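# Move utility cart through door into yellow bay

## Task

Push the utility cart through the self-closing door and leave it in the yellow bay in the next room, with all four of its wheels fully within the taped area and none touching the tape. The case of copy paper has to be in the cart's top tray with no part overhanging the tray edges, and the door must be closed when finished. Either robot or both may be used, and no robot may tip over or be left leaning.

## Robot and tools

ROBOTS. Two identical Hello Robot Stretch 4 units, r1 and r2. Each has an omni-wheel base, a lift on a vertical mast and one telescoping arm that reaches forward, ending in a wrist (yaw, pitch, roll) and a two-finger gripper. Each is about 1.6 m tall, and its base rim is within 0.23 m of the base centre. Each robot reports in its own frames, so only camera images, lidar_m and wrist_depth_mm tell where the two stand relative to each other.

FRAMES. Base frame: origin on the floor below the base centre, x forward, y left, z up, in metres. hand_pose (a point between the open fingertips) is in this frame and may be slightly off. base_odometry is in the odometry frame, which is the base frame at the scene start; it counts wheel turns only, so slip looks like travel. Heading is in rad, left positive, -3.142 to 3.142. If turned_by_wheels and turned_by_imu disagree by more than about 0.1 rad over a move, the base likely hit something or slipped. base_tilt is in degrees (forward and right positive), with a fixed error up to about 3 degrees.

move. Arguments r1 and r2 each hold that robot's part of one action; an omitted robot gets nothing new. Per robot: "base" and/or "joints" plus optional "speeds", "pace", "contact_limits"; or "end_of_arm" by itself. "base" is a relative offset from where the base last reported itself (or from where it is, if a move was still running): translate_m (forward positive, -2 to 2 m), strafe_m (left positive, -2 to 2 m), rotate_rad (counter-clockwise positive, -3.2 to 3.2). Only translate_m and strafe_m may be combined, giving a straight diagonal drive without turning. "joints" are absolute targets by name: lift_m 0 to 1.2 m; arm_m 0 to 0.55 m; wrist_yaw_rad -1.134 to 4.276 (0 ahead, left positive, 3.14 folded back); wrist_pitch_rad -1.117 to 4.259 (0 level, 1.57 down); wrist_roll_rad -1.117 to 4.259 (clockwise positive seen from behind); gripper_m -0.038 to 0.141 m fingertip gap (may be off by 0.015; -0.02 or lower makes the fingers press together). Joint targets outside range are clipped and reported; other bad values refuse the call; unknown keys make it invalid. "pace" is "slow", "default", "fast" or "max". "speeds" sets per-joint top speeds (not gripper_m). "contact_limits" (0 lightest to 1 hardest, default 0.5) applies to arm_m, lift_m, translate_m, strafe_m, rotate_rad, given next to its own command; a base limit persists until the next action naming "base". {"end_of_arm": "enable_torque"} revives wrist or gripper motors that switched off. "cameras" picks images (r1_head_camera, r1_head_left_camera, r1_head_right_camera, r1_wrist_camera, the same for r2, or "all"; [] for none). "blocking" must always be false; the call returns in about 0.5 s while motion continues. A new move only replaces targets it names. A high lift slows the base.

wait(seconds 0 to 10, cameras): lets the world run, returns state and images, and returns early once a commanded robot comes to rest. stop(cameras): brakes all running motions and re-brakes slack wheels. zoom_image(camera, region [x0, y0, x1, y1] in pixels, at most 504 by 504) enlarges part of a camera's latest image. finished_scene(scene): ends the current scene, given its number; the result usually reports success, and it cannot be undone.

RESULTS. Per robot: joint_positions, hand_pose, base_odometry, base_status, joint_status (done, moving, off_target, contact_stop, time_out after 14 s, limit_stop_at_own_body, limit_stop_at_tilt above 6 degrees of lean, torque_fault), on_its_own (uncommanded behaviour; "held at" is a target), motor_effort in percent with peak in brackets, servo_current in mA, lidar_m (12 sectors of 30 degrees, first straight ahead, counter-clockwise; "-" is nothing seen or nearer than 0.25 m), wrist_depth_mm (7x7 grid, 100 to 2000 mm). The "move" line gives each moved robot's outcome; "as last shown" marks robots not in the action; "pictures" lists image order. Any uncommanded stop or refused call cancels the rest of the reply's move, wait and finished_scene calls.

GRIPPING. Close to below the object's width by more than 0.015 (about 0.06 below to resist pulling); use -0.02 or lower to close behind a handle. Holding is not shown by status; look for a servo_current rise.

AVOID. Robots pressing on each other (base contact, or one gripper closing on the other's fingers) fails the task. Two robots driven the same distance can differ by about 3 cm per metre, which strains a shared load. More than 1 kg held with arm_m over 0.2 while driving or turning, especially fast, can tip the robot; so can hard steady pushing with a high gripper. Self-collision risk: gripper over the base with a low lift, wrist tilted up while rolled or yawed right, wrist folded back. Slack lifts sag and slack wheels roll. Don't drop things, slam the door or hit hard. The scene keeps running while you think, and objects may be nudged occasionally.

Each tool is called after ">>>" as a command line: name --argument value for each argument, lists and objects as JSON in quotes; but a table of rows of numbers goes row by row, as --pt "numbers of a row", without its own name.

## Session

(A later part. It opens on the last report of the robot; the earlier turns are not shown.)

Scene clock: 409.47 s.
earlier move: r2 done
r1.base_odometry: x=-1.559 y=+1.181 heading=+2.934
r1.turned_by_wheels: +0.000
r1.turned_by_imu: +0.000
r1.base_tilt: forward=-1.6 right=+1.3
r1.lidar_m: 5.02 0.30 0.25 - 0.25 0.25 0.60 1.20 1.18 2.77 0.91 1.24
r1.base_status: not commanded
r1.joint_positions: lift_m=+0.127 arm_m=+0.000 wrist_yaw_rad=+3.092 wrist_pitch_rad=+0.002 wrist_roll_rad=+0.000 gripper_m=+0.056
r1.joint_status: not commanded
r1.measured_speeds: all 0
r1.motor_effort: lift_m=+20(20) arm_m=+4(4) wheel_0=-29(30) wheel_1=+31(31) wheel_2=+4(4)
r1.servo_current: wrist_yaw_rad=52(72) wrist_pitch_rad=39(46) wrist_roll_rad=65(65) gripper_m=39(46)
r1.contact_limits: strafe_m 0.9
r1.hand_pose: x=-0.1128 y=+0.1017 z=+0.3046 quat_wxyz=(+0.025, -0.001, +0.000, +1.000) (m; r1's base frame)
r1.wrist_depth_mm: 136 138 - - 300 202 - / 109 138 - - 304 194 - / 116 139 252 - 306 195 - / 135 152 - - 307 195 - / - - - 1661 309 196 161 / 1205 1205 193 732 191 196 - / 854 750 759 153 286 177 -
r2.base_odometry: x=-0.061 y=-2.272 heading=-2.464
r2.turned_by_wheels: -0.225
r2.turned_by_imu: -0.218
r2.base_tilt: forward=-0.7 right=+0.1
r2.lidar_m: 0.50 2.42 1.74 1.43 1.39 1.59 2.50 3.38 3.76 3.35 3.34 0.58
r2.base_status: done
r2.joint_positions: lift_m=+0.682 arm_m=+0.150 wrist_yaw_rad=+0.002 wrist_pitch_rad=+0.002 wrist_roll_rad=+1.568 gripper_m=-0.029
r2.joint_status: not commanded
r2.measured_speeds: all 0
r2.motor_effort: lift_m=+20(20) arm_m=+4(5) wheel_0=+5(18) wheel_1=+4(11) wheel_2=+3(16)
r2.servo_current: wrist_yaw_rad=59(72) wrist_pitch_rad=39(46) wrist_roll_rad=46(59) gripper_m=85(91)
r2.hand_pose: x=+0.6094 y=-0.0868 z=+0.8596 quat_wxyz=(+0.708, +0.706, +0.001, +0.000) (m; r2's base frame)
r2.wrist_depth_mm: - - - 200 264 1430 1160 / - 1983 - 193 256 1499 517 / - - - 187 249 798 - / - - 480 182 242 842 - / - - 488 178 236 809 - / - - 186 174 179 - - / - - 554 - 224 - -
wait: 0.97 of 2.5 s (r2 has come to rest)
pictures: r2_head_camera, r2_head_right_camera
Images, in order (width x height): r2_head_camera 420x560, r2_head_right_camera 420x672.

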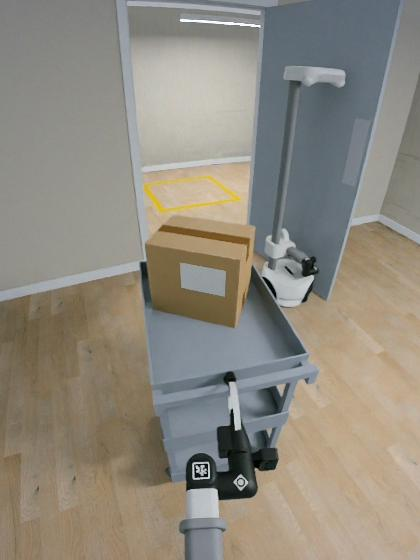

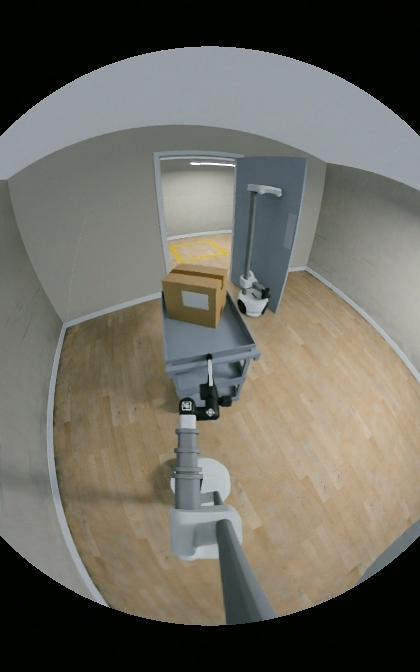

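>>> move --blocking false --r2 '{"base":{"translate_m":0.55,"strafe_m":0.14},"pace":"slow"}' --cameras '[]'

>>> wait --seconds 7 --cameras '["r2_head_camera","r2_head_right_camera","r1_head_right_camera"]'

Scene clock: 418.07 s.
move: r2 moving
r1: as last shown
r1.lidar_m: 5.00 0.32 0.25 - 0.25 0.25 0.57 1.21 1.20 2.77 0.87 1.22
r1.servo_current: wrist_yaw_rad=46(72) wrist_pitch_rad=46(52) wrist_roll_rad=33(59) gripper_m=39(46)
r1.contact_limits: strafe_m 0.9
r1.wrist_depth_mm: 136 138 - - 301 202 - / 110 138 - - 304 193 - / 116 138 252 - 307 195 - / 135 152 - - 309 195 - / - - - 1661 310 196 161 / 1205 1229 195 732 190 196 - / 854 750 759 153 289 177 -
r2.base_odometry: x=-0.069 y=-2.283 heading=-2.464
r2.turned_by_wheels: +0.000
r2.turned_by_imu: +0.001
r2.base_tilt: forward=-0.7 right=+0.1
r2.lidar_m: 0.53 2.41 1.73 1.40 1.40 1.58 2.48 3.36 3.76 3.37 3.32 0.58
r2.base_status: translate_m moving; strafe_m moving
r2.joint_positions: lift_m=+0.682 arm_m=+0.150 wrist_yaw_rad=+0.001 wrist_pitch_rad=+0.002 wrist_roll_rad=+1.568 gripper_m=-0.029
r2.joint_status: not commanded
r2.measured_speeds: translate_m=+0.049 strafe_m=+0.012 rotate_rad=-0.004 lift_m=+0.000 arm_m=+0.000 wrist_yaw_rad=-0.008 wrist_pitch_rad=+0.000 wrist_roll_rad=+0.000
r2.motor_effort: lift_m=+20(20) arm_m=+4(5) wheel_0=+2(10) wheel_1=+9(9) wheel_2=-12(12)
r2.servo_current: wrist_yaw_rad=46(59) wrist_pitch_rad=39(46) wrist_roll_rad=52(59) gripper_m=85(91)
r2.hand_pose: x=+0.6093 y=-0.0872 z=+0.8596 quat_wxyz=(+0.708, +0.706, +0.001, +0.000) (m; r2's base frame)
r2.wrist_depth_mm: - - - 198 263 1430 1182 / - 1983 - 192 255 1499 512 / - - - 188 247 809 - / - - 480 182 241 842 - / - - 488 179 236 820 - / - - 186 173 179 - - / - - 549 - 224 - -
pictures: none
No camera images: "cameras" was empty.

Scene clock: 424.50 s.
earlier move: r2 done
r1.base_odometry: x=-1.559 y=+1.181 heading=+2.934
r1.turned_by_wheels: +0.000
r1.turned_by_imu: +0.000
r1.base_tilt: forward=-1.5 right=+1.3
r1.lidar_m: 5.00 0.32 0.25 - 0.25 0.25 0.58 1.19 1.20 0.60 0.67 4.28
r1.base_status: not commanded
r1.joint_positions: lift_m=+0.127 arm_m=+0.000 wrist_yaw_rad=+3.092 wrist_pitch_rad=+0.002 wrist_roll_rad=+0.000 gripper_m=+0.056
r1.joint_status: not commanded
r1.measured_speeds: all 0
r1.motor_effort: lift_m=+20(20) arm_m=+4(4) wheel_0=-29(30) wheel_1=+31(31) wheel_2=+4(4)
r1.servo_current: wrist_yaw_rad=33(72) wrist_pitch_rad=52(52) wrist_roll_rad=46(65) gripper_m=39(52)
r1.contact_limits: strafe_m 0.9
r1.hand_pose: x=-0.1128 y=+0.1017 z=+0.3046 quat_wxyz=(+0.025, -0.001, +0.000, +1.000) (m; r1's base frame)
r1.wrist_depth_mm: 136 138 - - 300 201 - / 109 138 - - 304 193 - / 116 139 251 - 306 195 - / 135 152 - - 307 195 - / - - - 1661 309 196 161 / 1182 1182 194 741 191 196 - / 854 750 750 153 287 177 -
r2.base_odometry: x=-0.402 y=-2.726 heading=-2.465
r2.turned_by_wheels: +0.000
r2.turned_by_imu: -0.002
r2.base_tilt: forward=-0.7 right=+0.1
r2.lidar_m: 0.54 1.85 1.80 1.48 1.45 1.65 2.60 3.94 4.02 3.31 3.27 0.58
r2.base_status: done
r2.joint_positions: lift_m=+0.682 arm_m=+0.150 wrist_yaw_rad=-0.003 wrist_pitch_rad=+0.002 wrist_roll_rad=+1.568 gripper_m=-0.029
r2.joint_status: not commanded
r2.measured_speeds: all 0
r2.motor_effort: lift_m=+20(20) arm_m=+5(5) wheel_0=+2(10) wheel_1=+3(9) wheel_2=-8(15)
r2.servo_current: wrist_yaw_rad=52(65) wrist_pitch_rad=33(46) wrist_roll_rad=59(59) gripper_m=91(98)
r2.hand_pose: x=+0.6090 y=-0.0883 z=+0.8596 quat_wxyz=(+0.708, +0.706, -0.001, -0.002) (m; r2's base frame)
r2.wrist_depth_mm: 1921 1118 1098 180 242 1160 1098 / - - - 179 240 1464 - / - - 580 177 238 842 - / 1756 - 469 235 236 831 - / 1661 - 508 175 234 831 - / 1499 554 186 172 179 - - / - - - - 230 - -
wait: 6.43 of 7 s (r2 has come to rest)
pictures: r1_head_right_camera, r2_head_camera, r2_head_right_camera
Images, in order (width x height): r1_head_right_camera 420x672, r2_head_camera 420x560, r2_head_right_camera 420x672.

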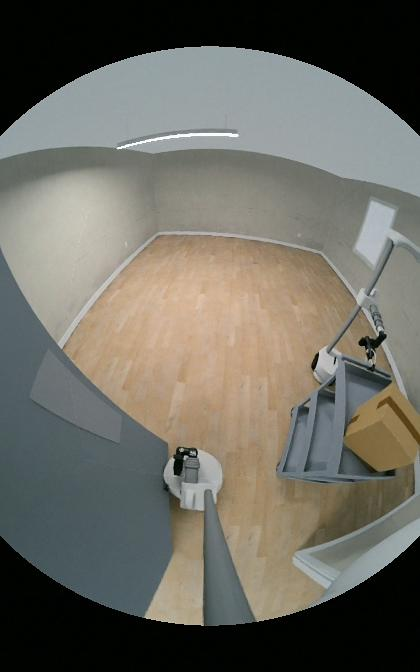

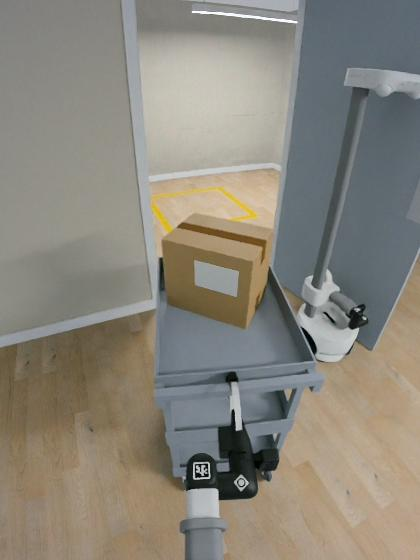

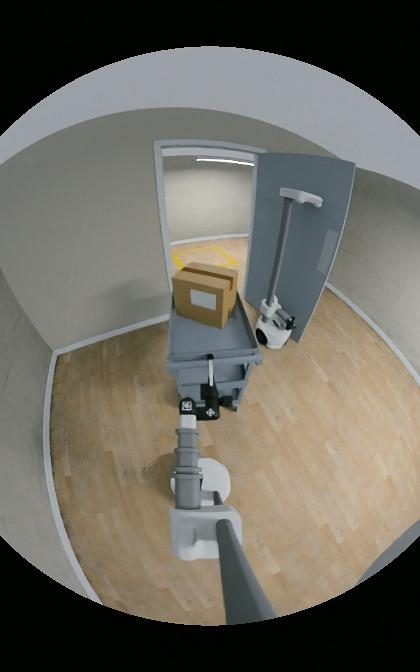

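>>> move --blocking false --cameras '["r2_head_camera","r2_head_left_camera","r1_head_right_camera"]'

Scene clock: 442.70 s.
r1.base_odometry: x=-1.559 y=+1.181 heading=+2.934
r1.turned_by_wheels: +0.000
r1.turned_by_imu: +0.000
r1.base_tilt: forward=-1.6 right=+1.3
r1.lidar_m: 5.01 0.32 0.25 - 0.25 0.26 0.58 1.20 1.21 0.56 0.68 4.28
r1.base_status: not commanded
r1.joint_positions: lift_m=+0.127 arm_m=+0.000 wrist_yaw_rad=+3.092 wrist_pitch_rad=+0.002 wrist_roll_rad=+0.000 gripper_m=+0.056
r1.joint_status: not commanded
r1.measured_speeds: all 0
r1.motor_effort: lift_m=+20(20) arm_m=+4(4) wheel_0=-30(30) wheel_1=+31(31) wheel_2=+4(4)
r1.servo_current: wrist_yaw_rad=78(72) wrist_pitch_rad=46(52) wrist_roll_rad=46(65) gripper_m=46(52)
r1.contact_limits: strafe_m 0.9
r1.hand_pose: x=-0.1128 y=+0.1017 z=+0.3046 quat_wxyz=(+0.025, -0.001, +0.000, +1.000) (m; r1's base frame)
r1.wrist_depth_mm: 136 138 - - 300 202 - / 109 139 - - 303 194 - / 116 139 251 - 307 195 - / 135 153 - - 307 195 - / - - - 1661 310 195 161 / 1205 1229 193 723 191 196 - / 842 759 768 153 287 177 -
r2.base_odometry: x=-0.402 y=-2.726 heading=-2.465
r2.turned_by_wheels: +0.000
r2.turned_by_imu: +0.000
r2.base_tilt: forward=-0.7 right=+0.1
r2.lidar_m: 0.53 1.86 1.80 1.49 1.46 1.65 2.59 3.93 4.03 3.31 3.29 0.58
r2.base_status: done
r2.joint_positions: lift_m=+0.682 arm_m=+0.150 wrist_yaw_rad=-0.003 wrist_pitch_rad=+0.002 wrist_roll_rad=+1.568 gripper_m=-0.029
r2.joint_status: not commanded
r2.measured_speeds: all 0
r2.motor_effort: lift_m=+20(20) arm_m=+5(5) wheel_0=+1(10) wheel_1=+4(9) wheel_2=-8(15)
r2.servo_current: wrist_yaw_rad=52(65) wrist_pitch_rad=46(46) wrist_roll_rad=39(59) gripper_m=91(98)
r2.hand_pose: x=+0.6090 y=-0.0883 z=+0.8596 quat_wxyz=(+0.708, +0.706, -0.001, -0.002) (m; r2's base frame)
r2.wrist_depth_mm: 1921 1098 1098 180 242 1182 1098 / - - - 179 239 1499 - / - - 580 178 237 842 - / 1708 - 473 235 235 831 - / 1708 - 504 175 233 831 - / 1499 559 186 173 179 - - / - - - - 229 - -
pictures: r1_head_right_camera, r2_head_camera, r2_head_left_camera
Images, in order (width x height): r1_head_right_camera 420x672, r2_head_camera 420x560, r2_head_left_camera 420x672.

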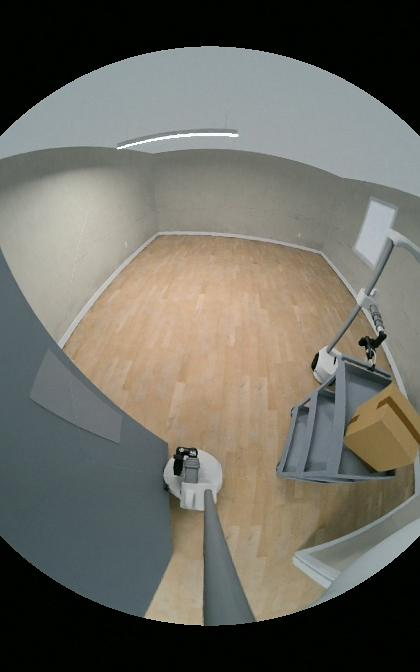

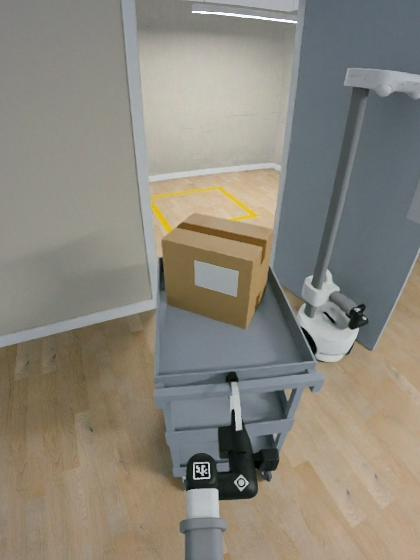

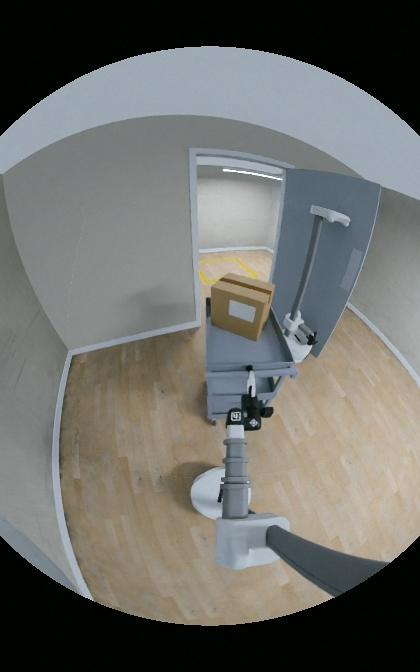

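>>> move --blocking false --cameras '[]' --r2 '{"base":{"translate_m":0.35,"strafe_m":0.04},"pace":"slow"}'

>>> wait --seconds 6 --cameras '["r2_head_camera","r1_head_right_camera"]'

Scene clock: 458.43 s.
move: r2 moving
r1: as last shown
r1.lidar_m: 5.00 0.34 0.25 - 0.25 0.26 0.55 1.19 1.21 0.59 0.70 4.27
r1.motor_effort: lift_m=+20(20) arm_m=+4(4) wheel_0=-29(30) wheel_1=+31(31) wheel_2=+4(4)
r1.servo_current: wrist_yaw_rad=52(65) wrist_pitch_rad=39(46) wrist_roll_rad=46(65) gripper_m=39(39)
r1.contact_limits: strafe_m 0.9
r1.wrist_depth_mm: 136 138 - - 300 202 - / 109 138 - - 304 194 - / 116 139 249 - 306 194 - / 135 152 - - 307 196 - / - - - 1708 309 195 161 / 1205 1205 194 741 191 196 - / 842 750 759 153 287 177 -
r2.base_odometry: x=-0.411 y=-2.735 heading=-2.465
r2.turned_by_wheels: +0.000
r2.turned_by_imu: +0.000
r2.base_tilt: forward=-0.7 right=+0.1
r2.lidar_m: 0.54 1.85 1.82 1.48 1.46 1.63 2.59 3.95 4.04 3.30 3.28 0.57
r2.base_status: translate_m moving; strafe_m moving
r2.joint_positions: lift_m=+0.682 arm_m=+0.150 wrist_yaw_rad=-0.003 wrist_pitch_rad=+0.002 wrist_roll_rad=+1.568 gripper_m=-0.029
r2.joint_status: not commanded
r2.measured_speeds: translate_m=+0.049 strafe_m=+0.006 rotate_rad=-0.002 lift_m=+0.000 arm_m=+0.000 wrist_yaw_rad=+0.000 wrist_pitch_rad=+0.000 wrist_roll_rad=+0.000
r2.motor_effort: lift_m=+20(20) arm_m=+5(5) wheel_0=+4(8) wheel_1=+6(7) wheel_2=-13(14)
r2.servo_current: wrist_yaw_rad=46(52) wrist_pitch_rad=39(46) wrist_roll_rad=39(65) gripper_m=85(91)
r2.hand_pose: x=+0.6090 y=-0.0883 z=+0.8596 quat_wxyz=(+0.708, +0.706, -0.001, -0.002) (m; r2's base frame)
r2.wrist_depth_mm: - - 1138 180 242 1118 1098 / - - - 179 239 1464 - / 1756 - 580 177 238 831 - / 1708 - 466 235 236 842 - / 1576 - 508 174 234 820 - / - 559 186 173 179 - - / - - - - 229 - -
pictures: none
No camera images: "cameras" was empty.

Scene clock: 462.73 s.
earlier move: r2 done
r1.base_odometry: x=-1.559 y=+1.181 heading=+2.934
r1.turned_by_wheels: +0.000
r1.turned_by_imu: +0.000
r1.base_tilt: forward=-1.6 right=+1.3
r1.lidar_m: 5.03 0.28 0.25 - 0.25 0.26 0.60 1.19 0.58 0.58 0.73 4.26
r1.base_status: not commanded
r1.joint_positions: lift_m=+0.127 arm_m=+0.000 wrist_yaw_rad=+3.092 wrist_pitch_rad=+0.002 wrist_roll_rad=+0.000 gripper_m=+0.056
r1.joint_status: not commanded
r1.measured_speeds: all 0
r1.motor_effort: lift_m=+20(20) arm_m=+4(4) wheel_0=-29(30) wheel_1=+31(31) wheel_2=+4(4)
r1.servo_current: wrist_yaw_rad=59(72) wrist_pitch_rad=46(46) wrist_roll_rad=59(65) gripper_m=39(52)
r1.contact_limits: strafe_m 0.9
r1.hand_pose: x=-0.1128 y=+0.1017 z=+0.3046 quat_wxyz=(+0.025, -0.001, +0.000, +1.000) (m; r1's base frame)
r1.wrist_depth_mm: 136 138 - - 300 202 - / 109 138 - - 303 194 - / 116 139 251 - 304 194 - / 135 152 - - 306 195 - / - - - 1661 309 195 161 / 1205 1205 193 723 190 196 - / 831 759 759 153 286 177 -
r2.base_odometry: x=-0.650 y=-2.976 heading=-2.464
r2.turned_by_wheels: +0.001
r2.turned_by_imu: +0.002
r2.base_tilt: forward=-0.7 right=+0.1
r2.lidar_m: 0.53 1.53 1.70 1.54 1.55 1.72 2.77 4.28 3.92 3.22 1.31 0.57
r2.base_status: done
r2.joint_positions: lift_m=+0.682 arm_m=+0.150 wrist_yaw_rad=-0.001 wrist_pitch_rad=+0.002 wrist_roll_rad=+1.568 gripper_m=-0.029
r2.joint_status: not commanded
r2.measured_speeds: all 0
r2.motor_effort: lift_m=+20(20) arm_m=+4(5) wheel_0=+5(12) wheel_1=+6(9) wheel_2=-5(14)
r2.servo_current: wrist_yaw_rad=39(59) wrist_pitch_rad=46(46) wrist_roll_rad=46(65) gripper_m=85(91)
r2.hand_pose: x=+0.6092 y=-0.0876 z=+0.8596 quat_wxyz=(+0.708, +0.706, +0.000, -0.001) (m; r2's base frame)
r2.wrist_depth_mm: - - - 181 243 - 1229 / - - - 180 241 1661 - / - - 597 179 238 831 - / - - 473 235 236 842 - / - - 500 175 233 778 - / - - 186 172 179 - - / - - - - 229 - -
wait: 4.30 of 6 s (r2 has come to rest)
pictures: r1_head_right_camera, r2_head_camera
Images, in order (width x height): r1_head_right_camera 420x672, r2_head_camera 420x560.

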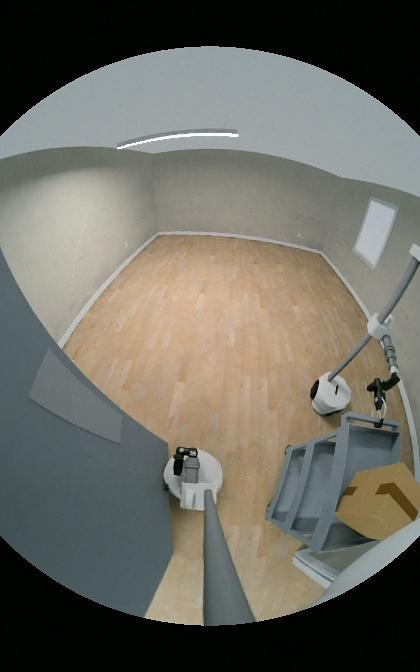

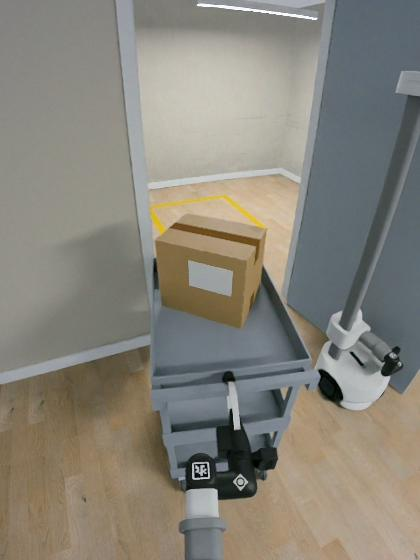

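>>> move --blocking false --cameras '[]' --r2 '{"base":{"rotate_rad":0.2},"pace":"slow"}'

>>> wait --seconds 3 --cameras '[]'

>>> move --blocking false --cameras '[]' --r2 '{"base":{"strafe_m":-0.12},"pace":"slow"}'

>>> wait --seconds 4 --cameras '["r2_head_camera"]'

Scene clock: 472.73 s.
move: r2 moving
r1: as last shown
r1.base_tilt: forward=-1.5 right=+1.3
r1.lidar_m: 5.02 0.32 0.25 - 0.26 0.25 0.58 1.20 0.59 0.60 0.78 4.26
r1.motor_effort: lift_m=+20(20) arm_m=+4(4) wheel_0=-29(30) wheel_1=+32(32) wheel_2=+4(4)
r1.servo_current: wrist_yaw_rad=46(65) wrist_pitch_rad=46(46) wrist_roll_rad=59(59) gripper_m=39(46)
r1.contact_limits: strafe_m 0.9
r1.wrist_depth_mm: 136 138 - - 301 202 - / 109 138 - - 304 194 - / 116 139 251 - 306 195 - / 135 152 - - 309 196 - / - - - 1756 309 196 161 / 1205 1229 193 732 191 196 - / 866 750 759 153 289 176 -
r2.base_odometry: x=-0.650 y=-2.976 heading=-2.343
r2.turned_by_wheels: +0.121
r2.turned_by_imu: +0.117
r2.base_tilt: forward=-0.7 right=+0.1
r2.lidar_m: 0.55 1.53 1.79 1.54 1.56 1.83 3.42 4.30 3.68 3.19 1.24 0.57
r2.base_status: rotate_rad moving
r2.joint_positions: lift_m=+0.682 arm_m=+0.150 wrist_yaw_rad=-0.010 wrist_pitch_rad=+0.002 wrist_roll_rad=+1.568 gripper_m=-0.029
r2.joint_status: not commanded
r2.measured_speeds: translate_m=+0.000 strafe_m=+0.000 rotate_rad=+0.432 lift_m=+0.000 arm_m=+0.000 wrist_yaw_rad=+0.000 wrist_pitch_rad=+0.000 wrist_roll_rad=+0.000
r2.motor_effort: lift_m=+20(20) arm_m=+5(5) wheel_0=-10(15) wheel_1=-8(11) wheel_2=-14(17)
r2.servo_current: wrist_yaw_rad=65(72) wrist_pitch_rad=39(46) wrist_roll_rad=39(59) gripper_m=91(91)
r2.hand_pose: x=+0.6083 y=-0.0904 z=+0.8596 quat_wxyz=(+0.708, +0.706, -0.003, -0.004) (m; r2's base frame)
r2.wrist_depth_mm: - - - 163 220 1537 - / - - 627 164 222 759 - / - - 455 166 226 - - / - - 480 168 228 - - / - - 544 171 231 - - / - - 185 173 180 - - / - - - - 236 - 484
pictures: none
No camera images: "cameras" was empty.

Scene clock: 473.40 s.
earlier move: r2 done
r1.base_odometry: x=-1.559 y=+1.181 heading=+2.934
r1.turned_by_wheels: +0.000
r1.turned_by_imu: +0.000
r1.base_tilt: forward=-1.6 right=+1.3
r1.lidar_m: 5.03 0.32 0.25 - 0.25 0.25 0.57 1.20 0.60 0.61 0.87 4.26
r1.base_status: not commanded
r1.joint_positions: lift_m=+0.127 arm_m=+0.000 wrist_yaw_rad=+3.092 wrist_pitch_rad=+0.002 wrist_roll_rad=+0.000 gripper_m=+0.056
r1.joint_status: not commanded
r1.measured_speeds: all 0
r1.motor_effort: lift_m=+20(20) arm_m=+4(4) wheel_0=-30(30) wheel_1=+31(32) wheel_2=+4(4)
r1.servo_current: wrist_yaw_rad=46(72) wrist_pitch_rad=39(46) wrist_roll_rad=52(59) gripper_m=39(52)
r1.contact_limits: strafe_m 0.9
r1.hand_pose: x=-0.1128 y=+0.1017 z=+0.3046 quat_wxyz=(+0.025, -0.001, +0.000, +1.000) (m; r1's base frame)
r1.wrist_depth_mm: 136 138 - - 300 202 - / 110 138 - - 304 194 - / 116 139 251 - 307 195 - / 135 152 - - 309 195 - / - - - 1661 309 196 161 / 1205 1182 193 732 191 196 - / 866 750 759 153 289 177 -
r2.base_odometry: x=-0.650 y=-2.976 heading=-2.265
r2.turned_by_wheels: +0.079
r2.turned_by_imu: +0.077
r2.base_tilt: forward=-0.7 right=+0.0
r2.lidar_m: 0.57 1.54 1.71 1.54 1.58 1.93 3.91 4.33 3.52 3.17 1.22 0.55
r2.base_status: done
r2.joint_positions: lift_m=+0.682 arm_m=+0.150 wrist_yaw_rad=+0.002 wrist_pitch_rad=+0.002 wrist_roll_rad=+1.568 gripper_m=-0.029
r2.joint_status: not commanded
r2.measured_speeds: all 0
r2.motor_effort: lift_m=+20(20) arm_m=+4(5) wheel_0=-2(15) wheel_1=-4(11) wheel_2=-4(17)
r2.servo_current: wrist_yaw_rad=52(72) wrist_pitch_rad=39(46) wrist_roll_rad=39(59) gripper_m=85(91)
r2.hand_pose: x=+0.6094 y=-0.0868 z=+0.8596 quat_wxyz=(+0.708, +0.706, +0.001, +0.000) (m; r2's base frame)
r2.wrist_depth_mm: - - 535 135 188 - - / - 473 436 141 198 768 - / - 477 452 147 208 - - / - - 535 155 216 - - / - - 615 163 228 - - / - - 182 171 171 - 492 / - - - - - - 459
wait: 0.67 of 3 s (r2 has come to rest)
pictures: none
No camera images: "cameras" was empty.

Scene clock: 473.90 s.
move: r2 moving
r1: as last shown
r1.lidar_m: 5.01 0.33 0.25 - 0.25 0.25 0.59 1.21 0.61 0.61 0.87 4.25
r1.motor_effort: lift_m=+20(20) arm_m=+4(4) wheel_0=-30(30) wheel_1=+31(31) wheel_2=+4(4)
r1.servo_current: wrist_yaw_rad=39(59) wrist_pitch_rad=46(46) wrist_roll_rad=52(59) gripper_m=33(46)
r1.contact_limits: strafe_m 0.9
r1.wrist_depth_mm: 136 138 - - 300 201 - / 109 138 - - 304 194 - / 116 139 251 - 306 194 - / 135 152 - - 307 196 - / - - - 1661 309 196 161 / 1205 1182 193 732 191 196 - / 854 750 750 153 289 177 -
r2.base_odometry: x=-0.660 y=-2.967 heading=-2.265
r2.turned_by_wheels: +0.000
r2.turned_by_imu: +0.001
r2.base_tilt: forward=-0.7 right=+0.1
r2.lidar_m: 0.55 1.52 1.69 1.55 1.58 1.97 3.96 4.30 3.49 3.18 1.19 0.54
r2.base_status: strafe_m moving
r2.joint_positions: lift_m=+0.682 arm_m=+0.150 wrist_yaw_rad=+0.002 wrist_pitch_rad=+0.002 wrist_roll_rad=+1.568 gripper_m=-0.029
r2.joint_status: not commanded
r2.measured_speeds: translate_m=-0.001 strafe_m=-0.056 rotate_rad=+0.004 lift_m=+0.000 arm_m=+0.000 wrist_yaw_rad=+0.000 wrist_pitch_rad=+0.000 wrist_roll_rad=+0.000
r2.motor_effort: lift_m=+20(20) arm_m=+4(5) wheel_0=+12(12) wheel_1=-8(8) wheel_2=+1(2)
r2.servo_current: wrist_yaw_rad=46(59) wrist_pitch_rad=39(39) wrist_roll_rad=52(52) gripper_m=85(91)
r2.hand_pose: x=+0.6094 y=-0.0868 z=+0.8596 quat_wxyz=(+0.708, +0.706, +0.001, +0.000) (m; r2's base frame)
r2.wrist_depth_mm: - - 535 134 189 - - / - 473 436 141 196 759 - / - 462 455 147 208 - - / - - 530 154 216 - - / - - 615 162 228 - - / - - 183 171 179 - 496 / - - - - - - 459
pictures: none
No camera images: "cameras" was empty.

Scene clock: 475.73 s.
earlier move: r2 done
r1.base_odometry: x=-1.559 y=+1.181 heading=+2.934
r1.turned_by_wheels: +0.000
r1.turned_by_imu: +0.000
r1.base_tilt: forward=-1.6 right=+1.3
r1.lidar_m: 5.02 0.31 0.25 - 0.25 0.25 0.59 1.20 0.58 0.60 0.76 4.28
r1.base_status: not commanded
r1.joint_positions: lift_m=+0.127 arm_m=+0.000 wrist_yaw_rad=+3.092 wrist_pitch_rad=+0.002 wrist_roll_rad=+0.000 gripper_m=+0.056
r1.joint_status: not commanded
r1.measured_speeds: all 0
r1.motor_effort: lift_m=+20(20) arm_m=+4(4) wheel_0=-29(30) wheel_1=+31(32) wheel_2=+4(4)
r1.servo_current: wrist_yaw_rad=59(72) wrist_pitch_rad=39(52) wrist_roll_rad=46(65) gripper_m=46(52)
r1.contact_limits: strafe_m 0.9
r1.hand_pose: x=-0.1128 y=+0.1017 z=+0.3046 quat_wxyz=(+0.025, -0.001, +0.000, +1.000) (m; r1's base frame)
r1.wrist_depth_mm: 136 138 - - 300 202 - / 109 138 - - 303 193 - / 116 139 252 - 306 195 - / 135 151 - - 307 195 - / - - - 1661 309 196 160 / 1205 1205 193 741 191 196 - / 866 759 759 153 287 176 -
r2.base_odometry: x=-0.742 y=-2.900 heading=-2.265
r2.turned_by_wheels: +0.000
r2.turned_by_imu: +0.000
r2.base_tilt: forward=-0.7 right=+0.0
r2.lidar_m: 0.56 1.56 1.82 1.65 1.68 2.07 - 4.30 3.35 3.09 1.14 0.54
r2.base_status: done
r2.joint_positions: lift_m=+0.682 arm_m=+0.150 wrist_yaw_rad=+0.003 wrist_pitch_rad=+0.002 wrist_roll_rad=+1.568 gripper_m=-0.029
r2.joint_status: not commanded
r2.measured_speeds: all 0
r2.motor_effort: lift_m=+20(20) arm_m=+5(5) wheel_0=+7(14) wheel_1=-3(8) wheel_2=+0(2)
r2.servo_current: wrist_yaw_rad=52(59) wrist_pitch_rad=39(46) wrist_roll_rad=52(65) gripper_m=85(91)
r2.hand_pose: x=+0.6095 y=-0.0866 z=+0.8596 quat_wxyz=(+0.708, +0.706, +0.001, +0.000) (m; r2's base frame)
r2.wrist_depth_mm: - - - 156 212 1537 - / - - 569 158 216 750 - / - 484 455 163 221 - - / - - 488 165 225 - - / - 591 559 169 230 - - / - - 186 173 179 - - / - - - - - - 488
wait: 1.83 of 4 s (r2 has come to rest)
pictures: r2_head_camera
Images, in order (width x height): r2_head_camera 420x560.

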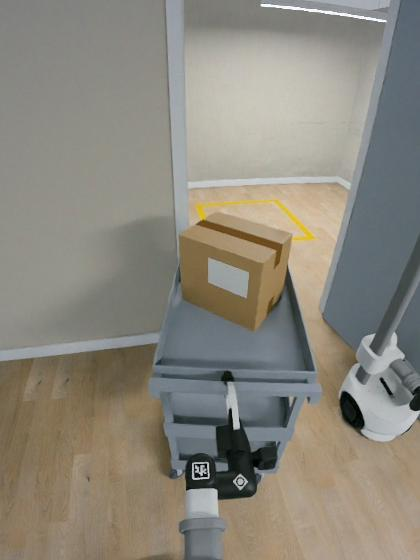

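>>> move --blocking false --cameras '[]' --r2 '{"base":{"translate_m":0.5,"strafe_m":-0.035},"pace":"slow"}'

>>> wait --seconds 8 --cameras '["r2_head_camera","r2_head_left_camera","r1_head_right_camera"]'

Scene clock: 486.00 s.
move: r2 moving
r1: as last shown
r1.lidar_m: 5.01 0.32 0.25 - 0.25 0.25 0.57 1.18 0.59 0.58 0.72 4.25
r1.motor_effort: lift_m=+20(20) arm_m=+4(4) wheel_0=-29(30) wheel_1=+31(31) wheel_2=+4(4)
r1.servo_current: wrist_yaw_rad=46(72) wrist_pitch_rad=46(46) wrist_roll_rad=46(59) gripper_m=46(52)
r1.contact_limits: strafe_m 0.9
r1.wrist_depth_mm: 136 138 - - 300 202 - / 109 138 - - 304 193 - / 116 138 251 - 306 194 - / 135 152 - - 309 195 - / - - - 1661 310 196 160 / 1205 1205 193 732 191 196 - / 854 750 750 153 286 176 -
r2.base_odometry: x=-0.750 y=-2.908 heading=-2.265
r2.turned_by_wheels: +0.000
r2.turned_by_imu: +0.000
r2.base_tilt: forward=-0.7 right=+0.1
r2.lidar_m: 0.55 1.55 1.84 1.67 1.67 2.12 - 4.32 3.37 3.08 1.12 0.57
r2.base_status: translate_m moving; strafe_m moving
r2.joint_positions: lift_m=+0.682 arm_m=+0.150 wrist_yaw_rad=+0.003 wrist_pitch_rad=+0.002 wrist_roll_rad=+1.568 gripper_m=-0.029
r2.joint_status: not commanded
r2.measured_speeds: translate_m=+0.049 strafe_m=-0.003 rotate_rad=+0.000 lift_m=+0.000 arm_m=+0.000 wrist_yaw_rad=-0.005 wrist_pitch_rad=+0.000 wrist_roll_rad=+0.000
r2.motor_effort: lift_m=+20(20) arm_m=+4(5) wheel_0=+8(11) wheel_1=+7(7) wheel_2=-12(12)
r2.servo_current: wrist_yaw_rad=39(59) wrist_pitch_rad=33(46) wrist_roll_rad=59(59) gripper_m=78(91)
r2.hand_pose: x=+0.6095 y=-0.0867 z=+0.8596 quat_wxyz=(+0.708, +0.706, +0.001, +0.000) (m; r2's base frame)
r2.wrist_depth_mm: - - - 158 215 1661 - / - - 597 161 220 759 - / - - 452 164 223 - - / - - 484 166 227 - - / - - 554 169 230 - - / - - 185 172 179 - - / - - - - - - 496
pictures: none
No camera images: "cameras" was empty.

Scene clock: 490.47 s.
earlier move: r2 contact_stop
r1.base_odometry: x=-1.559 y=+1.181 heading=+2.934
r1.turned_by_wheels: +0.000
r1.turned_by_imu: +0.000
r1.base_tilt: forward=-1.6 right=+1.3
r1.lidar_m: 5.02 0.31 0.25 - 0.25 0.26 0.58 0.63 0.48 0.56 0.86 4.26
r1.base_status: not commanded
r1.joint_positions: lift_m=+0.127 arm_m=+0.000 wrist_yaw_rad=+3.092 wrist_pitch_rad=+0.002 wrist_roll_rad=+0.000 gripper_m=+0.056
r1.joint_status: not commanded
r1.measured_speeds: all 0
r1.motor_effort: lift_m=+20(20) arm_m=+4(4) wheel_0=-29(30) wheel_1=+31(32) wheel_2=+4(4)
r1.servo_current: wrist_yaw_rad=46(72) wrist_pitch_rad=39(52) wrist_roll_rad=46(72) gripper_m=39(52)
r1.contact_limits: strafe_m 0.9
r1.hand_pose: x=-0.1128 y=+0.1017 z=+0.3046 quat_wxyz=(+0.025, -0.001, +0.000, +1.000) (m; r1's base frame)
r1.wrist_depth_mm: 136 138 - - 300 202 - / 109 138 - - 304 194 - / 116 139 251 - 307 195 - / 135 152 - - 307 195 - / 854 - - 1708 310 196 161 / 1098 1205 193 732 191 196 - / 809 750 750 153 286 177 -
r2.base_odometry: x=-0.996 y=-3.155 heading=-2.322
r2.turned_by_wheels: -0.057
r2.turned_by_imu: -0.128
r2.base_tilt: forward=-0.7 right=+0.0
r2.lidar_m: 0.49 1.18 1.36 1.79 1.76 2.04 3.55 4.61 3.51 2.98 0.87 0.59
r2.base_status: translate_m contact_stop (by the wheels' count: +0.359 of +0.500); strafe_m contact_stop (by the wheels' count: -0.032 of -0.035)
r2.joint_positions: lift_m=+0.682 arm_m=+0.150 wrist_yaw_rad=+0.002 wrist_pitch_rad=+0.002 wrist_roll_rad=+1.568 gripper_m=-0.029
r2.joint_status: not commanded
r2.measured_speeds: all 0
r2.on_its_own: the wheels are slack since a contact_stop
r2.motor_effort: lift_m=+20(20) arm_m=-4(7) wheel_0=+0(11) wheel_1=+0(7) wheel_2=+0(30)
r2.servo_current: wrist_yaw_rad=52(143) wrist_pitch_rad=39(52) wrist_roll_rad=39(59) gripper_m=65(91)
r2.hand_pose: x=+0.6095 y=-0.0868 z=+0.8596 quat_wxyz=(+0.708, +0.706, +0.001, +0.000) (m; r2's base frame)
r2.wrist_depth_mm: - - - 277 283 1576 1138 / - - - 206 271 1708 504 / - - - 196 258 1756 - / - - 535 187 249 842 - / - - 484 182 238 831 - / - - 187 174 179 - - / - - 539 - 220 - -
wait: 4.47 of 8 s (r2 has come to rest)
pictures: r1_head_right_camera, r2_head_camera, r2_head_left_camera
Images, in order (width x height): r1_head_right_camera 420x672, r2_head_camera 420x560, r2_head_left_camera 420x672.

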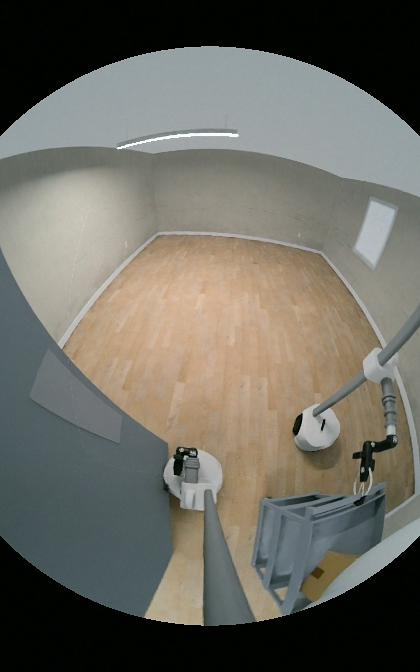

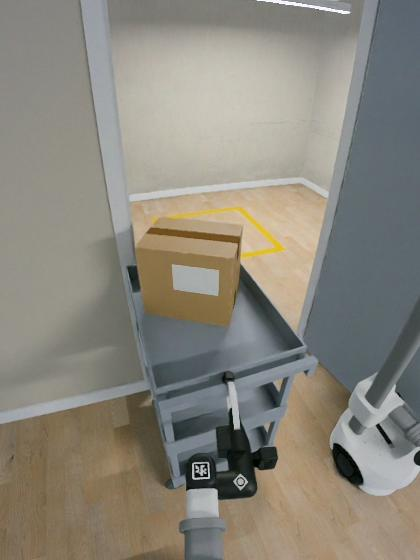

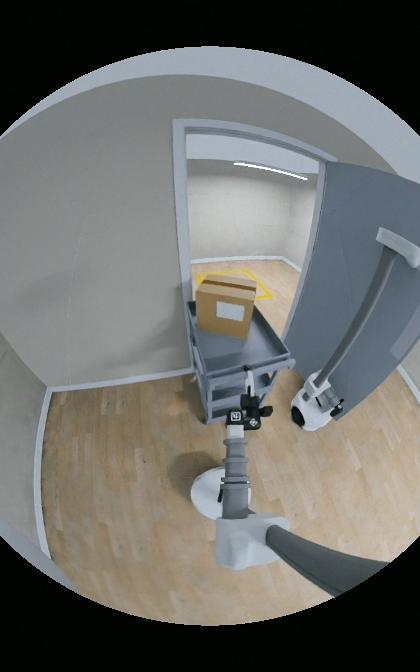

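>>> zoom_image --camera "r2_head_camera" --region '[60, 200, 220, 400]'

Scaled by 2.520 from the camera's 420x560 image, which has a finer 1200x1600 frame.

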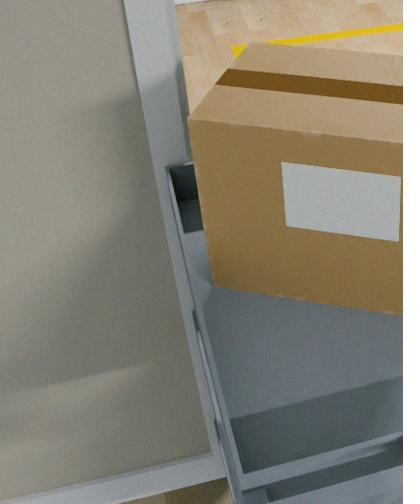

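>>> move --blocking false --cameras '[]' --r2 '{"base":{"translate_m":-0.28,"strafe_m":-0.09},"pace":"slow"}'

>>> wait --seconds 6 --cameras '["r2_head_camera"]'

Scene clock: 505.67 s.
move: r2 moving
r1: as last shown
r1.lidar_m: 4.99 0.33 0.25 - 0.25 0.27 0.56 0.66 0.47 0.50 0.86 4.25
r1.motor_effort: lift_m=+20(20) arm_m=+4(4) wheel_0=-29(30) wheel_1=+31(31) wheel_2=+4(4)
r1.servo_current: wrist_yaw_rad=52(65) wrist_pitch_rad=46(52) wrist_roll_rad=65(65) gripper_m=39(46)
r1.contact_limits: strafe_m 0.9
r1.wrist_depth_mm: 136 138 - - 300 202 - / 110 138 - - 307 193 - / 116 139 250 - 306 195 - / 135 151 - - 309 195 - / 1708 - - 1661 310 196 161 / 1205 1205 194 732 191 196 - / 809 759 750 153 289 176 -
r2.base_odometry: x=-0.990 y=-3.143 heading=-2.321
r2.turned_by_wheels: +0.000
r2.turned_by_imu: +0.001
r2.base_tilt: forward=-0.7 right=+0.0
r2.lidar_m: 0.50 1.20 1.39 1.78 1.77 2.03 3.55 4.59 3.50 2.95 0.87 0.60
r2.base_status: translate_m moving; strafe_m moving
r2.joint_positions: lift_m=+0.682 arm_m=+0.150 wrist_yaw_rad=+0.003 wrist_pitch_rad=+0.002 wrist_roll_rad=+1.568 gripper_m=-0.029
r2.joint_status: not commanded
r2.measured_speeds: translate_m=-0.050 strafe_m=-0.015 rotate_rad=-0.001 lift_m=+0.000 arm_m=+0.000 wrist_yaw_rad=+0.000 wrist_pitch_rad=+0.000 wrist_roll_rad=+0.000
r2.motor_effort: lift_m=+20(20) arm_m=-3(4) wheel_0=-1(6) wheel_1=-6(9) wheel_2=+14(15)
r2.servo_current: wrist_yaw_rad=52(59) wrist_pitch_rad=46(46) wrist_roll_rad=46(52) gripper_m=65(72)
r2.hand_pose: x=+0.6095 y=-0.0866 z=+0.8596 quat_wxyz=(+0.708, +0.706, +0.002, +0.000) (m; r2's base frame)
r2.wrist_depth_mm: - - - 274 283 1537 1138 / - - - 205 271 1756 500 / - - - 196 257 1756 - / - - 530 188 248 842 - / - - 484 181 238 831 - / - - 186 174 179 - - / - - 544 - 222 - -
pictures: none
No camera images: "cameras" was empty.

Scene clock: 509.33 s.
earlier move: r2 done
r1.base_odometry: x=-1.559 y=+1.181 heading=+2.934
r1.turned_by_wheels: +0.000
r1.turned_by_imu: +0.000
r1.base_tilt: forward=-1.6 right=+1.3
r1.lidar_m: 5.01 0.31 0.25 - 0.25 0.25 0.55 0.58 0.45 0.42 0.51 4.28
r1.base_status: not commanded
r1.joint_positions: lift_m=+0.127 arm_m=+0.000 wrist_yaw_rad=+3.092 wrist_pitch_rad=+0.002 wrist_roll_rad=+0.000 gripper_m=+0.056
r1.joint_status: not commanded
r1.measured_speeds: all 0
r1.motor_effort: lift_m=+20(20) arm_m=+4(4) wheel_0=-29(30) wheel_1=+31(32) wheel_2=+4(4)
r1.servo_current: wrist_yaw_rad=46(72) wrist_pitch_rad=46(52) wrist_roll_rad=46(65) gripper_m=39(46)
r1.contact_limits: strafe_m 0.9
r1.hand_pose: x=-0.1128 y=+0.1017 z=+0.3046 quat_wxyz=(+0.025, -0.001, +0.000, +1.000) (m; r1's base frame)
r1.wrist_depth_mm: 136 138 - - 298 202 - / 109 139 - - 304 193 - / 116 139 251 - 306 195 - / 135 153 - - 307 195 - / - - - 1661 307 196 160 / 1229 1205 193 732 190 197 - / 842 750 750 153 289 177 -
r2.base_odometry: x=-0.871 y=-2.889 heading=-2.322
r2.turned_by_wheels: -0.001
r2.turned_by_imu: -0.001
r2.base_tilt: forward=-0.6 right=+0.1
r2.lidar_m: 0.50 1.48 1.73 1.78 1.79 2.06 3.57 4.32 3.48 2.97 1.08 0.59
r2.base_status: done
r2.joint_positions: lift_m=+0.682 arm_m=+0.150 wrist_yaw_rad=+0.001 wrist_pitch_rad=+0.002 wrist_roll_rad=+1.568 gripper_m=-0.029
r2.joint_status: not commanded
r2.measured_speeds: all 0
r2.motor_effort: lift_m=+20(20) arm_m=-4(4) wheel_0=-5(11) wheel_1=-5(9) wheel_2=+6(15)
r2.servo_current: wrist_yaw_rad=52(59) wrist_pitch_rad=39(46) wrist_roll_rad=52(65) gripper_m=72(72)
r2.hand_pose: x=+0.6094 y=-0.0871 z=+0.8596 quat_wxyz=(+0.708, +0.706, +0.001, +0.000) (m; r2's base frame)
r2.wrist_depth_mm: - - - 205 270 - 1118 / - - - 197 259 1661 500 / - - - 191 251 842 - / - - 477 184 243 854 - / - - 496 180 237 831 - / - - 186 173 171 - - / - - 554 - 224 - -
wait: 3.67 of 6 s (r2 has come to rest)
pictures: r2_head_camera
Images, in order (width x height): r2_head_camera 420x560.

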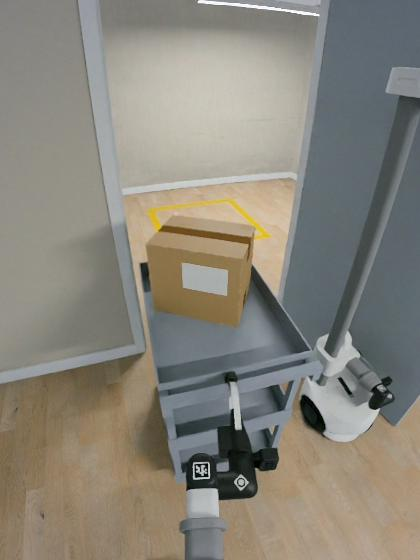

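>>> move --blocking false --cameras '[]' --r2 '{"base":{"rotate_rad":0.25},"pace":"slow"}'

>>> wait --seconds 3 --cameras '["r2_head_camera"]'

Scene clock: 522.63 s.
move: r2 moving
r1: as last shown
r1.lidar_m: 5.00 0.31 0.25 - 0.25 0.25 0.57 0.59 0.49 0.49 0.56 4.27
r1.motor_effort: lift_m=+20(20) arm_m=+4(4) wheel_0=-29(30) wheel_1=+31(31) wheel_2=+4(4)
r1.servo_current: wrist_yaw_rad=59(65) wrist_pitch_rad=46(46) wrist_roll_rad=46(59) gripper_m=39(46)
r1.contact_limits: strafe_m 0.9
r1.wrist_depth_mm: 136 138 - - 300 202 - / 110 138 - - 304 193 - / 116 139 251 - 306 195 - / 135 153 - - 307 195 - / - - - 1661 309 196 161 / 1182 1182 194 750 191 196 - / 866 759 759 153 287 177 -
r2.base_odometry: x=-0.871 y=-2.889 heading=-2.198
r2.turned_by_wheels: +0.124
r2.turned_by_imu: +0.120
r2.base_tilt: forward=-0.7 right=+0.1
r2.lidar_m: 0.54 1.48 1.85 1.77 1.82 2.24 - 4.36 3.28 2.95 0.98 0.58
r2.base_status: rotate_rad moving
r2.joint_positions: lift_m=+0.682 arm_m=+0.150 wrist_yaw_rad=-0.012 wrist_pitch_rad=+0.002 wrist_roll_rad=+1.568 gripper_m=-0.029
r2.joint_status: not commanded
r2.measured_speeds: translate_m=+0.001 strafe_m=+0.001 rotate_rad=+0.494 lift_m=+0.000 arm_m=+0.000 wrist_yaw_rad=+0.000 wrist_pitch_rad=+0.000 wrist_roll_rad=+0.000
r2.motor_effort: lift_m=+20(20) arm_m=+5(5) wheel_0=-19(19) wheel_1=-11(11) wheel_2=-15(17)
r2.servo_current: wrist_yaw_rad=72(72) wrist_pitch_rad=39(46) wrist_roll_rad=39(59) gripper_m=59(72)
r2.hand_pose: x=+0.6082 y=-0.0908 z=+0.8596 quat_wxyz=(+0.708, +0.706, -0.004, -0.005) (m; r2's base frame)
r2.wrist_depth_mm: - - - 179 240 1708 488 / - - - 178 239 1708 - / - - 530 177 236 842 - / - - 477 235 235 831 - / - - 521 175 233 - - / - - 186 173 180 - - / - - - - 230 - -
pictures: none
No camera images: "cameras" was empty.

Scene clock: 523.40 s.
earlier move: r2 done
r1.base_odometry: x=-1.559 y=+1.181 heading=+2.934
r1.turned_by_wheels: +0.000
r1.turned_by_imu: +0.000
r1.base_tilt: forward=-1.6 right=+1.3
r1.lidar_m: 5.01 0.30 0.25 - 0.25 0.28 0.59 0.59 0.51 0.53 0.70 4.28
r1.base_status: not commanded
r1.joint_positions: lift_m=+0.127 arm_m=+0.000 wrist_yaw_rad=+3.092 wrist_pitch_rad=+0.002 wrist_roll_rad=+0.000 gripper_m=+0.056
r1.joint_status: not commanded
r1.measured_speeds: all 0
r1.motor_effort: lift_m=+20(20) arm_m=+4(4) wheel_0=-29(30) wheel_1=+31(31) wheel_2=+4(4)
r1.servo_current: wrist_yaw_rad=46(65) wrist_pitch_rad=46(46) wrist_roll_rad=52(59) gripper_m=39(46)
r1.contact_limits: strafe_m 0.9
r1.hand_pose: x=-0.1128 y=+0.1017 z=+0.3046 quat_wxyz=(+0.025, -0.001, +0.000, +1.000) (m; r1's base frame)
r1.wrist_depth_mm: 136 138 - - 300 202 - / 109 138 - - 306 193 - / 116 139 251 - 306 195 - / 135 152 - - 307 195 - / - - - 1708 309 196 160 / 1205 1229 193 750 191 196 - / 854 759 759 153 287 177 -
r2.base_odometry: x=-0.870 y=-2.889 heading=-2.073
r2.turned_by_wheels: +0.125
r2.turned_by_imu: +0.122
r2.base_tilt: forward=-0.7 right=+0.1
r2.lidar_m: 0.56 1.54 1.88 1.78 1.85 2.47 - 4.35 3.11 2.96 0.99 0.55
r2.base_status: done
r2.joint_positions: lift_m=+0.682 arm_m=+0.150 wrist_yaw_rad=+0.000 wrist_pitch_rad=+0.002 wrist_roll_rad=+1.568 gripper_m=-0.029
r2.joint_status: not commanded
r2.measured_speeds: all 0
r2.motor_effort: lift_m=+20(20) arm_m=+5(5) wheel_0=-1(19) wheel_1=-4(11) wheel_2=-6(17)
r2.servo_current: wrist_yaw_rad=46(78) wrist_pitch_rad=46(46) wrist_roll_rad=39(59) gripper_m=65(72)
r2.hand_pose: x=+0.6092 y=-0.0875 z=+0.8596 quat_wxyz=(+0.708, +0.706, +0.000, -0.001) (m; r2's base frame)
r2.wrist_depth_mm: - - 535 137 190 - - / - 452 430 143 199 768 - / - 484 455 149 207 - - / - - 535 156 216 - - / - - 615 163 228 - - / - - 183 171 179 - 488 / - - - - - - 1078
wait: 0.77 of 3 s (r2 has come to rest)
pictures: r2_head_camera
Images, in order (width x height): r2_head_camera 420x560.

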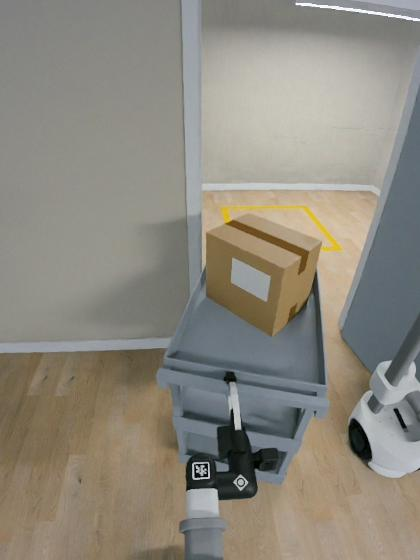

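>>> move --blocking false --cameras '[]' --r2 '{"base":{"translate_m":0.45,"strafe_m":-0.09},"pace":"slow"}'

>>> wait --seconds 8 --cameras '["r2_head_camera"]'

Scene clock: 534.40 s.
move: r2 moving
r1: as last shown
r1.lidar_m: 5.01 0.30 0.25 - 0.25 0.25 0.59 0.58 0.51 0.53 0.86 4.27
r1.servo_current: wrist_yaw_rad=46(65) wrist_pitch_rad=39(52) wrist_roll_rad=52(59) gripper_m=39(46)
r1.contact_limits: strafe_m 0.9
r1.wrist_depth_mm: 136 138 - - 300 202 - / 109 138 - - 304 193 - / 116 139 251 - 306 194 - / 135 152 - - 307 195 - / - - - 1661 310 196 161 / 1205 1229 193 741 190 196 - / 854 759 759 153 286 177 -
r2.base_odometry: x=-0.879 y=-2.898 heading=-2.073
r2.turned_by_wheels: +0.000
r2.turned_by_imu: +0.001
r2.base_tilt: forward=-0.7 right=+0.1
r2.lidar_m: 0.55 1.49 1.90 1.78 1.82 2.48 - 4.39 3.09 2.96 0.96 0.52
r2.base_status: translate_m moving; strafe_m moving
r2.joint_positions: lift_m=+0.682 arm_m=+0.150 wrist_yaw_rad=+0.000 wrist_pitch_rad=+0.002 wrist_roll_rad=+1.568 gripper_m=-0.029
r2.joint_status: not commanded
r2.measured_speeds: translate_m=+0.048 strafe_m=-0.009 rotate_rad=+0.001 lift_m=+0.000 arm_m=+0.000 wrist_yaw_rad=+0.000 wrist_pitch_rad=+0.000 wrist_roll_rad=+0.000
r2.motor_effort: lift_m=+20(20) arm_m=+5(5) wheel_0=+9(10) wheel_1=+6(7) wheel_2=-11(14)
r2.servo_current: wrist_yaw_rad=46(52) wrist_pitch_rad=46(46) wrist_roll_rad=46(59) gripper_m=72(72)
r2.hand_pose: x=+0.6092 y=-0.0875 z=+0.8596 quat_wxyz=(+0.708, +0.706, +0.000, -0.001) (m; r2's base frame)
r2.wrist_depth_mm: - - 535 137 191 - - / - 455 433 143 199 768 - / - 484 455 149 207 - - / - - 535 155 216 - - / - - 609 163 227 - - / - - 183 172 180 - 488 / - - - - - - 1078
pictures: none
No camera images: "cameras" was empty.

Scene clock: 539.77 s.
earlier move: r2 done
r1.base_odometry: x=-1.559 y=+1.181 heading=+2.934
r1.turned_by_wheels: +0.000
r1.turned_by_imu: +0.000
r1.base_tilt: forward=-1.6 right=+1.3
r1.lidar_m: 5.01 0.30 0.25 - 0.25 0.26 0.60 0.60 0.57 0.70 0.74 4.27
r1.base_status: not commanded
r1.joint_positions: lift_m=+0.127 arm_m=+0.000 wrist_yaw_rad=+3.092 wrist_pitch_rad=+0.002 wrist_roll_rad=+0.000 gripper_m=+0.056
r1.joint_status: not commanded
r1.measured_speeds: all 0
r1.motor_effort: lift_m=+20(20) arm_m=+4(4) wheel_0=-29(30) wheel_1=+31(32) wheel_2=+4(4)
r1.servo_current: wrist_yaw_rad=52(72) wrist_pitch_rad=39(52) wrist_roll_rad=39(65) gripper_m=39(52)
r1.contact_limits: strafe_m 0.9
r1.hand_pose: x=-0.1128 y=+0.1017 z=+0.3046 quat_wxyz=(+0.025, -0.001, +0.000, +1.000) (m; r1's base frame)
r1.wrist_depth_mm: 136 138 - - 300 202 - / 109 138 - - 303 193 - / 116 138 251 - 307 195 - / 135 152 - - 307 195 - / 661 - - 1756 309 196 160 / 991 1078 193 732 191 196 - / 809 750 768 153 289 177 -
r2.base_odometry: x=-1.166 y=-3.240 heading=-2.073
r2.turned_by_wheels: +0.000
r2.turned_by_imu: +0.003
r2.base_tilt: forward=-0.6 right=+0.1
r2.lidar_m: 0.58 1.07 1.44 1.89 1.95 2.63 - 4.23 3.00 0.73 0.72 0.53
r2.base_status: done
r2.joint_positions: lift_m=+0.682 arm_m=+0.150 wrist_yaw_rad=+0.001 wrist_pitch_rad=+0.002 wrist_roll_rad=+1.568 gripper_m=-0.029
r2.joint_status: not commanded
r2.measured_speeds: all 0
r2.motor_effort: lift_m=+20(20) arm_m=+5(5) wheel_0=+5(15) wheel_1=+5(9) wheel_2=-5(14)
r2.servo_current: wrist_yaw_rad=52(59) wrist_pitch_rad=39(46) wrist_roll_rad=39(59) gripper_m=65(78)
r2.hand_pose: x=+0.6093 y=-0.0870 z=+0.8596 quat_wxyz=(+0.708, +0.706, +0.001, +0.000) (m; r2's base frame)
r2.wrist_depth_mm: - 459 439 121 176 - - / - 404 404 126 185 - - / - - 477 135 197 - - / - - 580 146 214 - - / - - - 155 225 1863 - / - - 183 169 171 - 466 / - - - - - - -
wait: 5.37 of 8 s (r2 has come to rest)
pictures: r2_head_camera
Images, in order (width x height): r2_head_camera 420x560.

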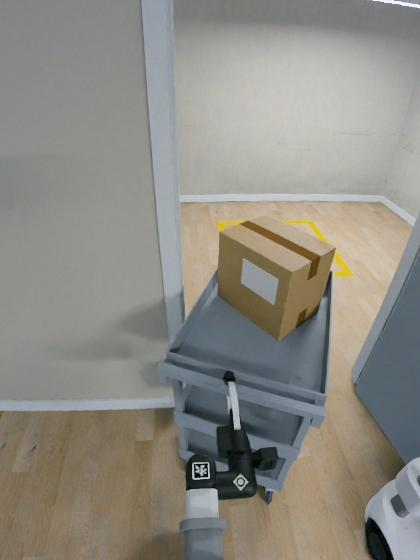

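>>> move --blocking false --cameras '[]' --r2 '{"base":{"strafe_m":-0.17,"translate_m":0.04},"pace":"slow"}'

>>> wait --seconds 5 --cameras '["r2_head_camera"]'

Scene clock: 546.07 s.
move: r2 moving
r1: as last shown
r1.lidar_m: 5.01 0.34 0.25 - 0.25 0.25 0.60 0.60 0.57 0.69 0.73 4.28
r1.motor_effort: lift_m=+20(20) arm_m=+4(4) wheel_0=-30(30) wheel_1=+31(31) wheel_2=+4(4)
r1.servo_current: wrist_yaw_rad=46(59) wrist_pitch_rad=33(46) wrist_roll_rad=46(59) gripper_m=39(39)
r1.contact_limits: strafe_m 0.9
r1.wrist_depth_mm: 135 138 - - 300 202 - / 109 138 - - 304 193 - / 116 139 251 - 306 195 - / 135 152 - - 307 195 - / 668 - - 1661 309 196 160 / 991 1098 194 732 191 196 - / 854 750 741 153 287 177 -
r2.base_odometry: x=-1.178 y=-3.236 heading=-2.072
r2.turned_by_wheels: +0.000
r2.turned_by_imu: +0.001
r2.base_tilt: forward=-0.7 right=+0.0
r2.lidar_m: 0.56 1.07 1.43 1.90 1.95 2.65 - 4.19 3.00 0.70 0.69 0.52
r2.base_status: translate_m moving; strafe_m moving
r2.joint_positions: lift_m=+0.682 arm_m=+0.150 wrist_yaw_rad=+0.002 wrist_pitch_rad=+0.002 wrist_roll_rad=+1.568 gripper_m=-0.029
r2.joint_status: not commanded
r2.measured_speeds: translate_m=+0.011 strafe_m=-0.051 rotate_rad=+0.002 lift_m=+0.000 arm_m=+0.000 wrist_yaw_rad=+0.005 wrist_pitch_rad=+0.000 wrist_roll_rad=+0.000
r2.motor_effort: lift_m=+19(20) arm_m=+5(5) wheel_0=+12(13) wheel_1=-4(7) wheel_2=-4(8)
r2.servo_current: wrist_yaw_rad=52(52) wrist_pitch_rad=39(46) wrist_roll_rad=39(59) gripper_m=72(72)
r2.hand_pose: x=+0.6094 y=-0.0868 z=+0.8596 quat_wxyz=(+0.708, +0.706, +0.001, +0.000) (m; r2's base frame)
r2.wrist_depth_mm: - 442 439 120 176 - - / - 404 404 124 183 - - / - - 473 134 196 - - / - - 580 145 208 - - / - - - 154 224 1863 - / - - 182 168 171 - 469 / - - - - - - -
pictures: none
No camera images: "cameras" was empty.

Scene clock: 548.57 s.
earlier move: r2 done
r1.base_odometry: x=-1.559 y=+1.181 heading=+2.934
r1.turned_by_wheels: +0.000
r1.turned_by_imu: +0.000
r1.base_tilt: forward=-1.6 right=+1.3
r1.lidar_m: 5.02 0.30 0.25 - 0.25 0.26 0.56 0.48 0.47 0.53 0.53 4.29
r1.base_status: not commanded
r1.joint_positions: lift_m=+0.127 arm_m=+0.000 wrist_yaw_rad=+3.092 wrist_pitch_rad=+0.002 wrist_roll_rad=+0.000 gripper_m=+0.056
r1.joint_status: not commanded
r1.measured_speeds: all 0
r1.motor_effort: lift_m=+20(20) arm_m=+4(4) wheel_0=-30(30) wheel_1=+31(32) wheel_2=+4(4)
r1.servo_current: wrist_yaw_rad=39(72) wrist_pitch_rad=39(52) wrist_roll_rad=46(72) gripper_m=39(46)
r1.contact_limits: strafe_m 0.9
r1.hand_pose: x=-0.1128 y=+0.1017 z=+0.3046 quat_wxyz=(+0.025, -0.001, +0.000, +1.000) (m; r1's base frame)
r1.wrist_depth_mm: 136 138 - - 300 202 - / 109 138 - - 306 193 - / 116 139 251 - 307 194 - / 135 153 - - 307 195 - / 1098 - - 1708 309 196 160 / 603 991 193 732 191 196 - / 798 750 759 153 287 177 -
r2.base_odometry: x=-1.334 y=-3.193 heading=-2.073
r2.turned_by_wheels: +0.000
r2.turned_by_imu: +0.001
r2.base_tilt: forward=-0.6 right=+0.1
r2.lidar_m: 0.57 1.01 1.38 2.06 2.13 2.85 - 3.95 2.82 0.55 0.54 0.55
r2.base_status: done
r2.joint_positions: lift_m=+0.682 arm_m=+0.150 wrist_yaw_rad=+0.003 wrist_pitch_rad=+0.002 wrist_roll_rad=+1.568 gripper_m=-0.029
r2.joint_status: not commanded
r2.measured_speeds: all 0
r2.motor_effort: lift_m=+20(20) arm_m=+5(5) wheel_0=+6(15) wheel_1=-3(7) wheel_2=-3(8)
r2.servo_current: wrist_yaw_rad=52(59) wrist_pitch_rad=46(46) wrist_roll_rad=39(59) gripper_m=72(72)
r2.hand_pose: x=+0.6095 y=-0.0866 z=+0.8596 quat_wxyz=(+0.708, +0.706, +0.002, +0.000) (m; r2's base frame)
r2.wrist_depth_mm: - - - 144 198 - - / - - 469 148 205 768 - / - 455 452 153 213 - - / - - 517 158 220 - - / - - 603 166 228 - - / - - 187 172 179 1756 517 / - - - - - - 462
wait: 2.50 of 5 s (r2 has come to rest)
pictures: r2_head_camera
Images, in order (width x height): r2_head_camera 420x560.

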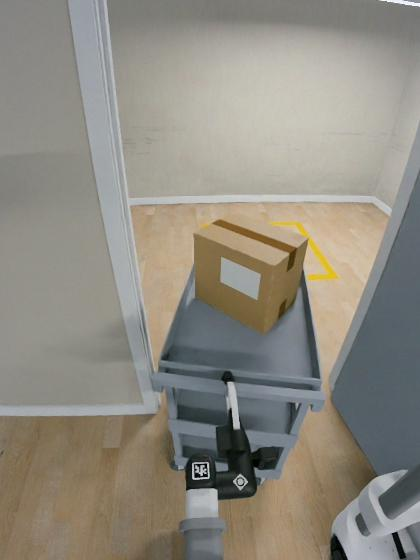

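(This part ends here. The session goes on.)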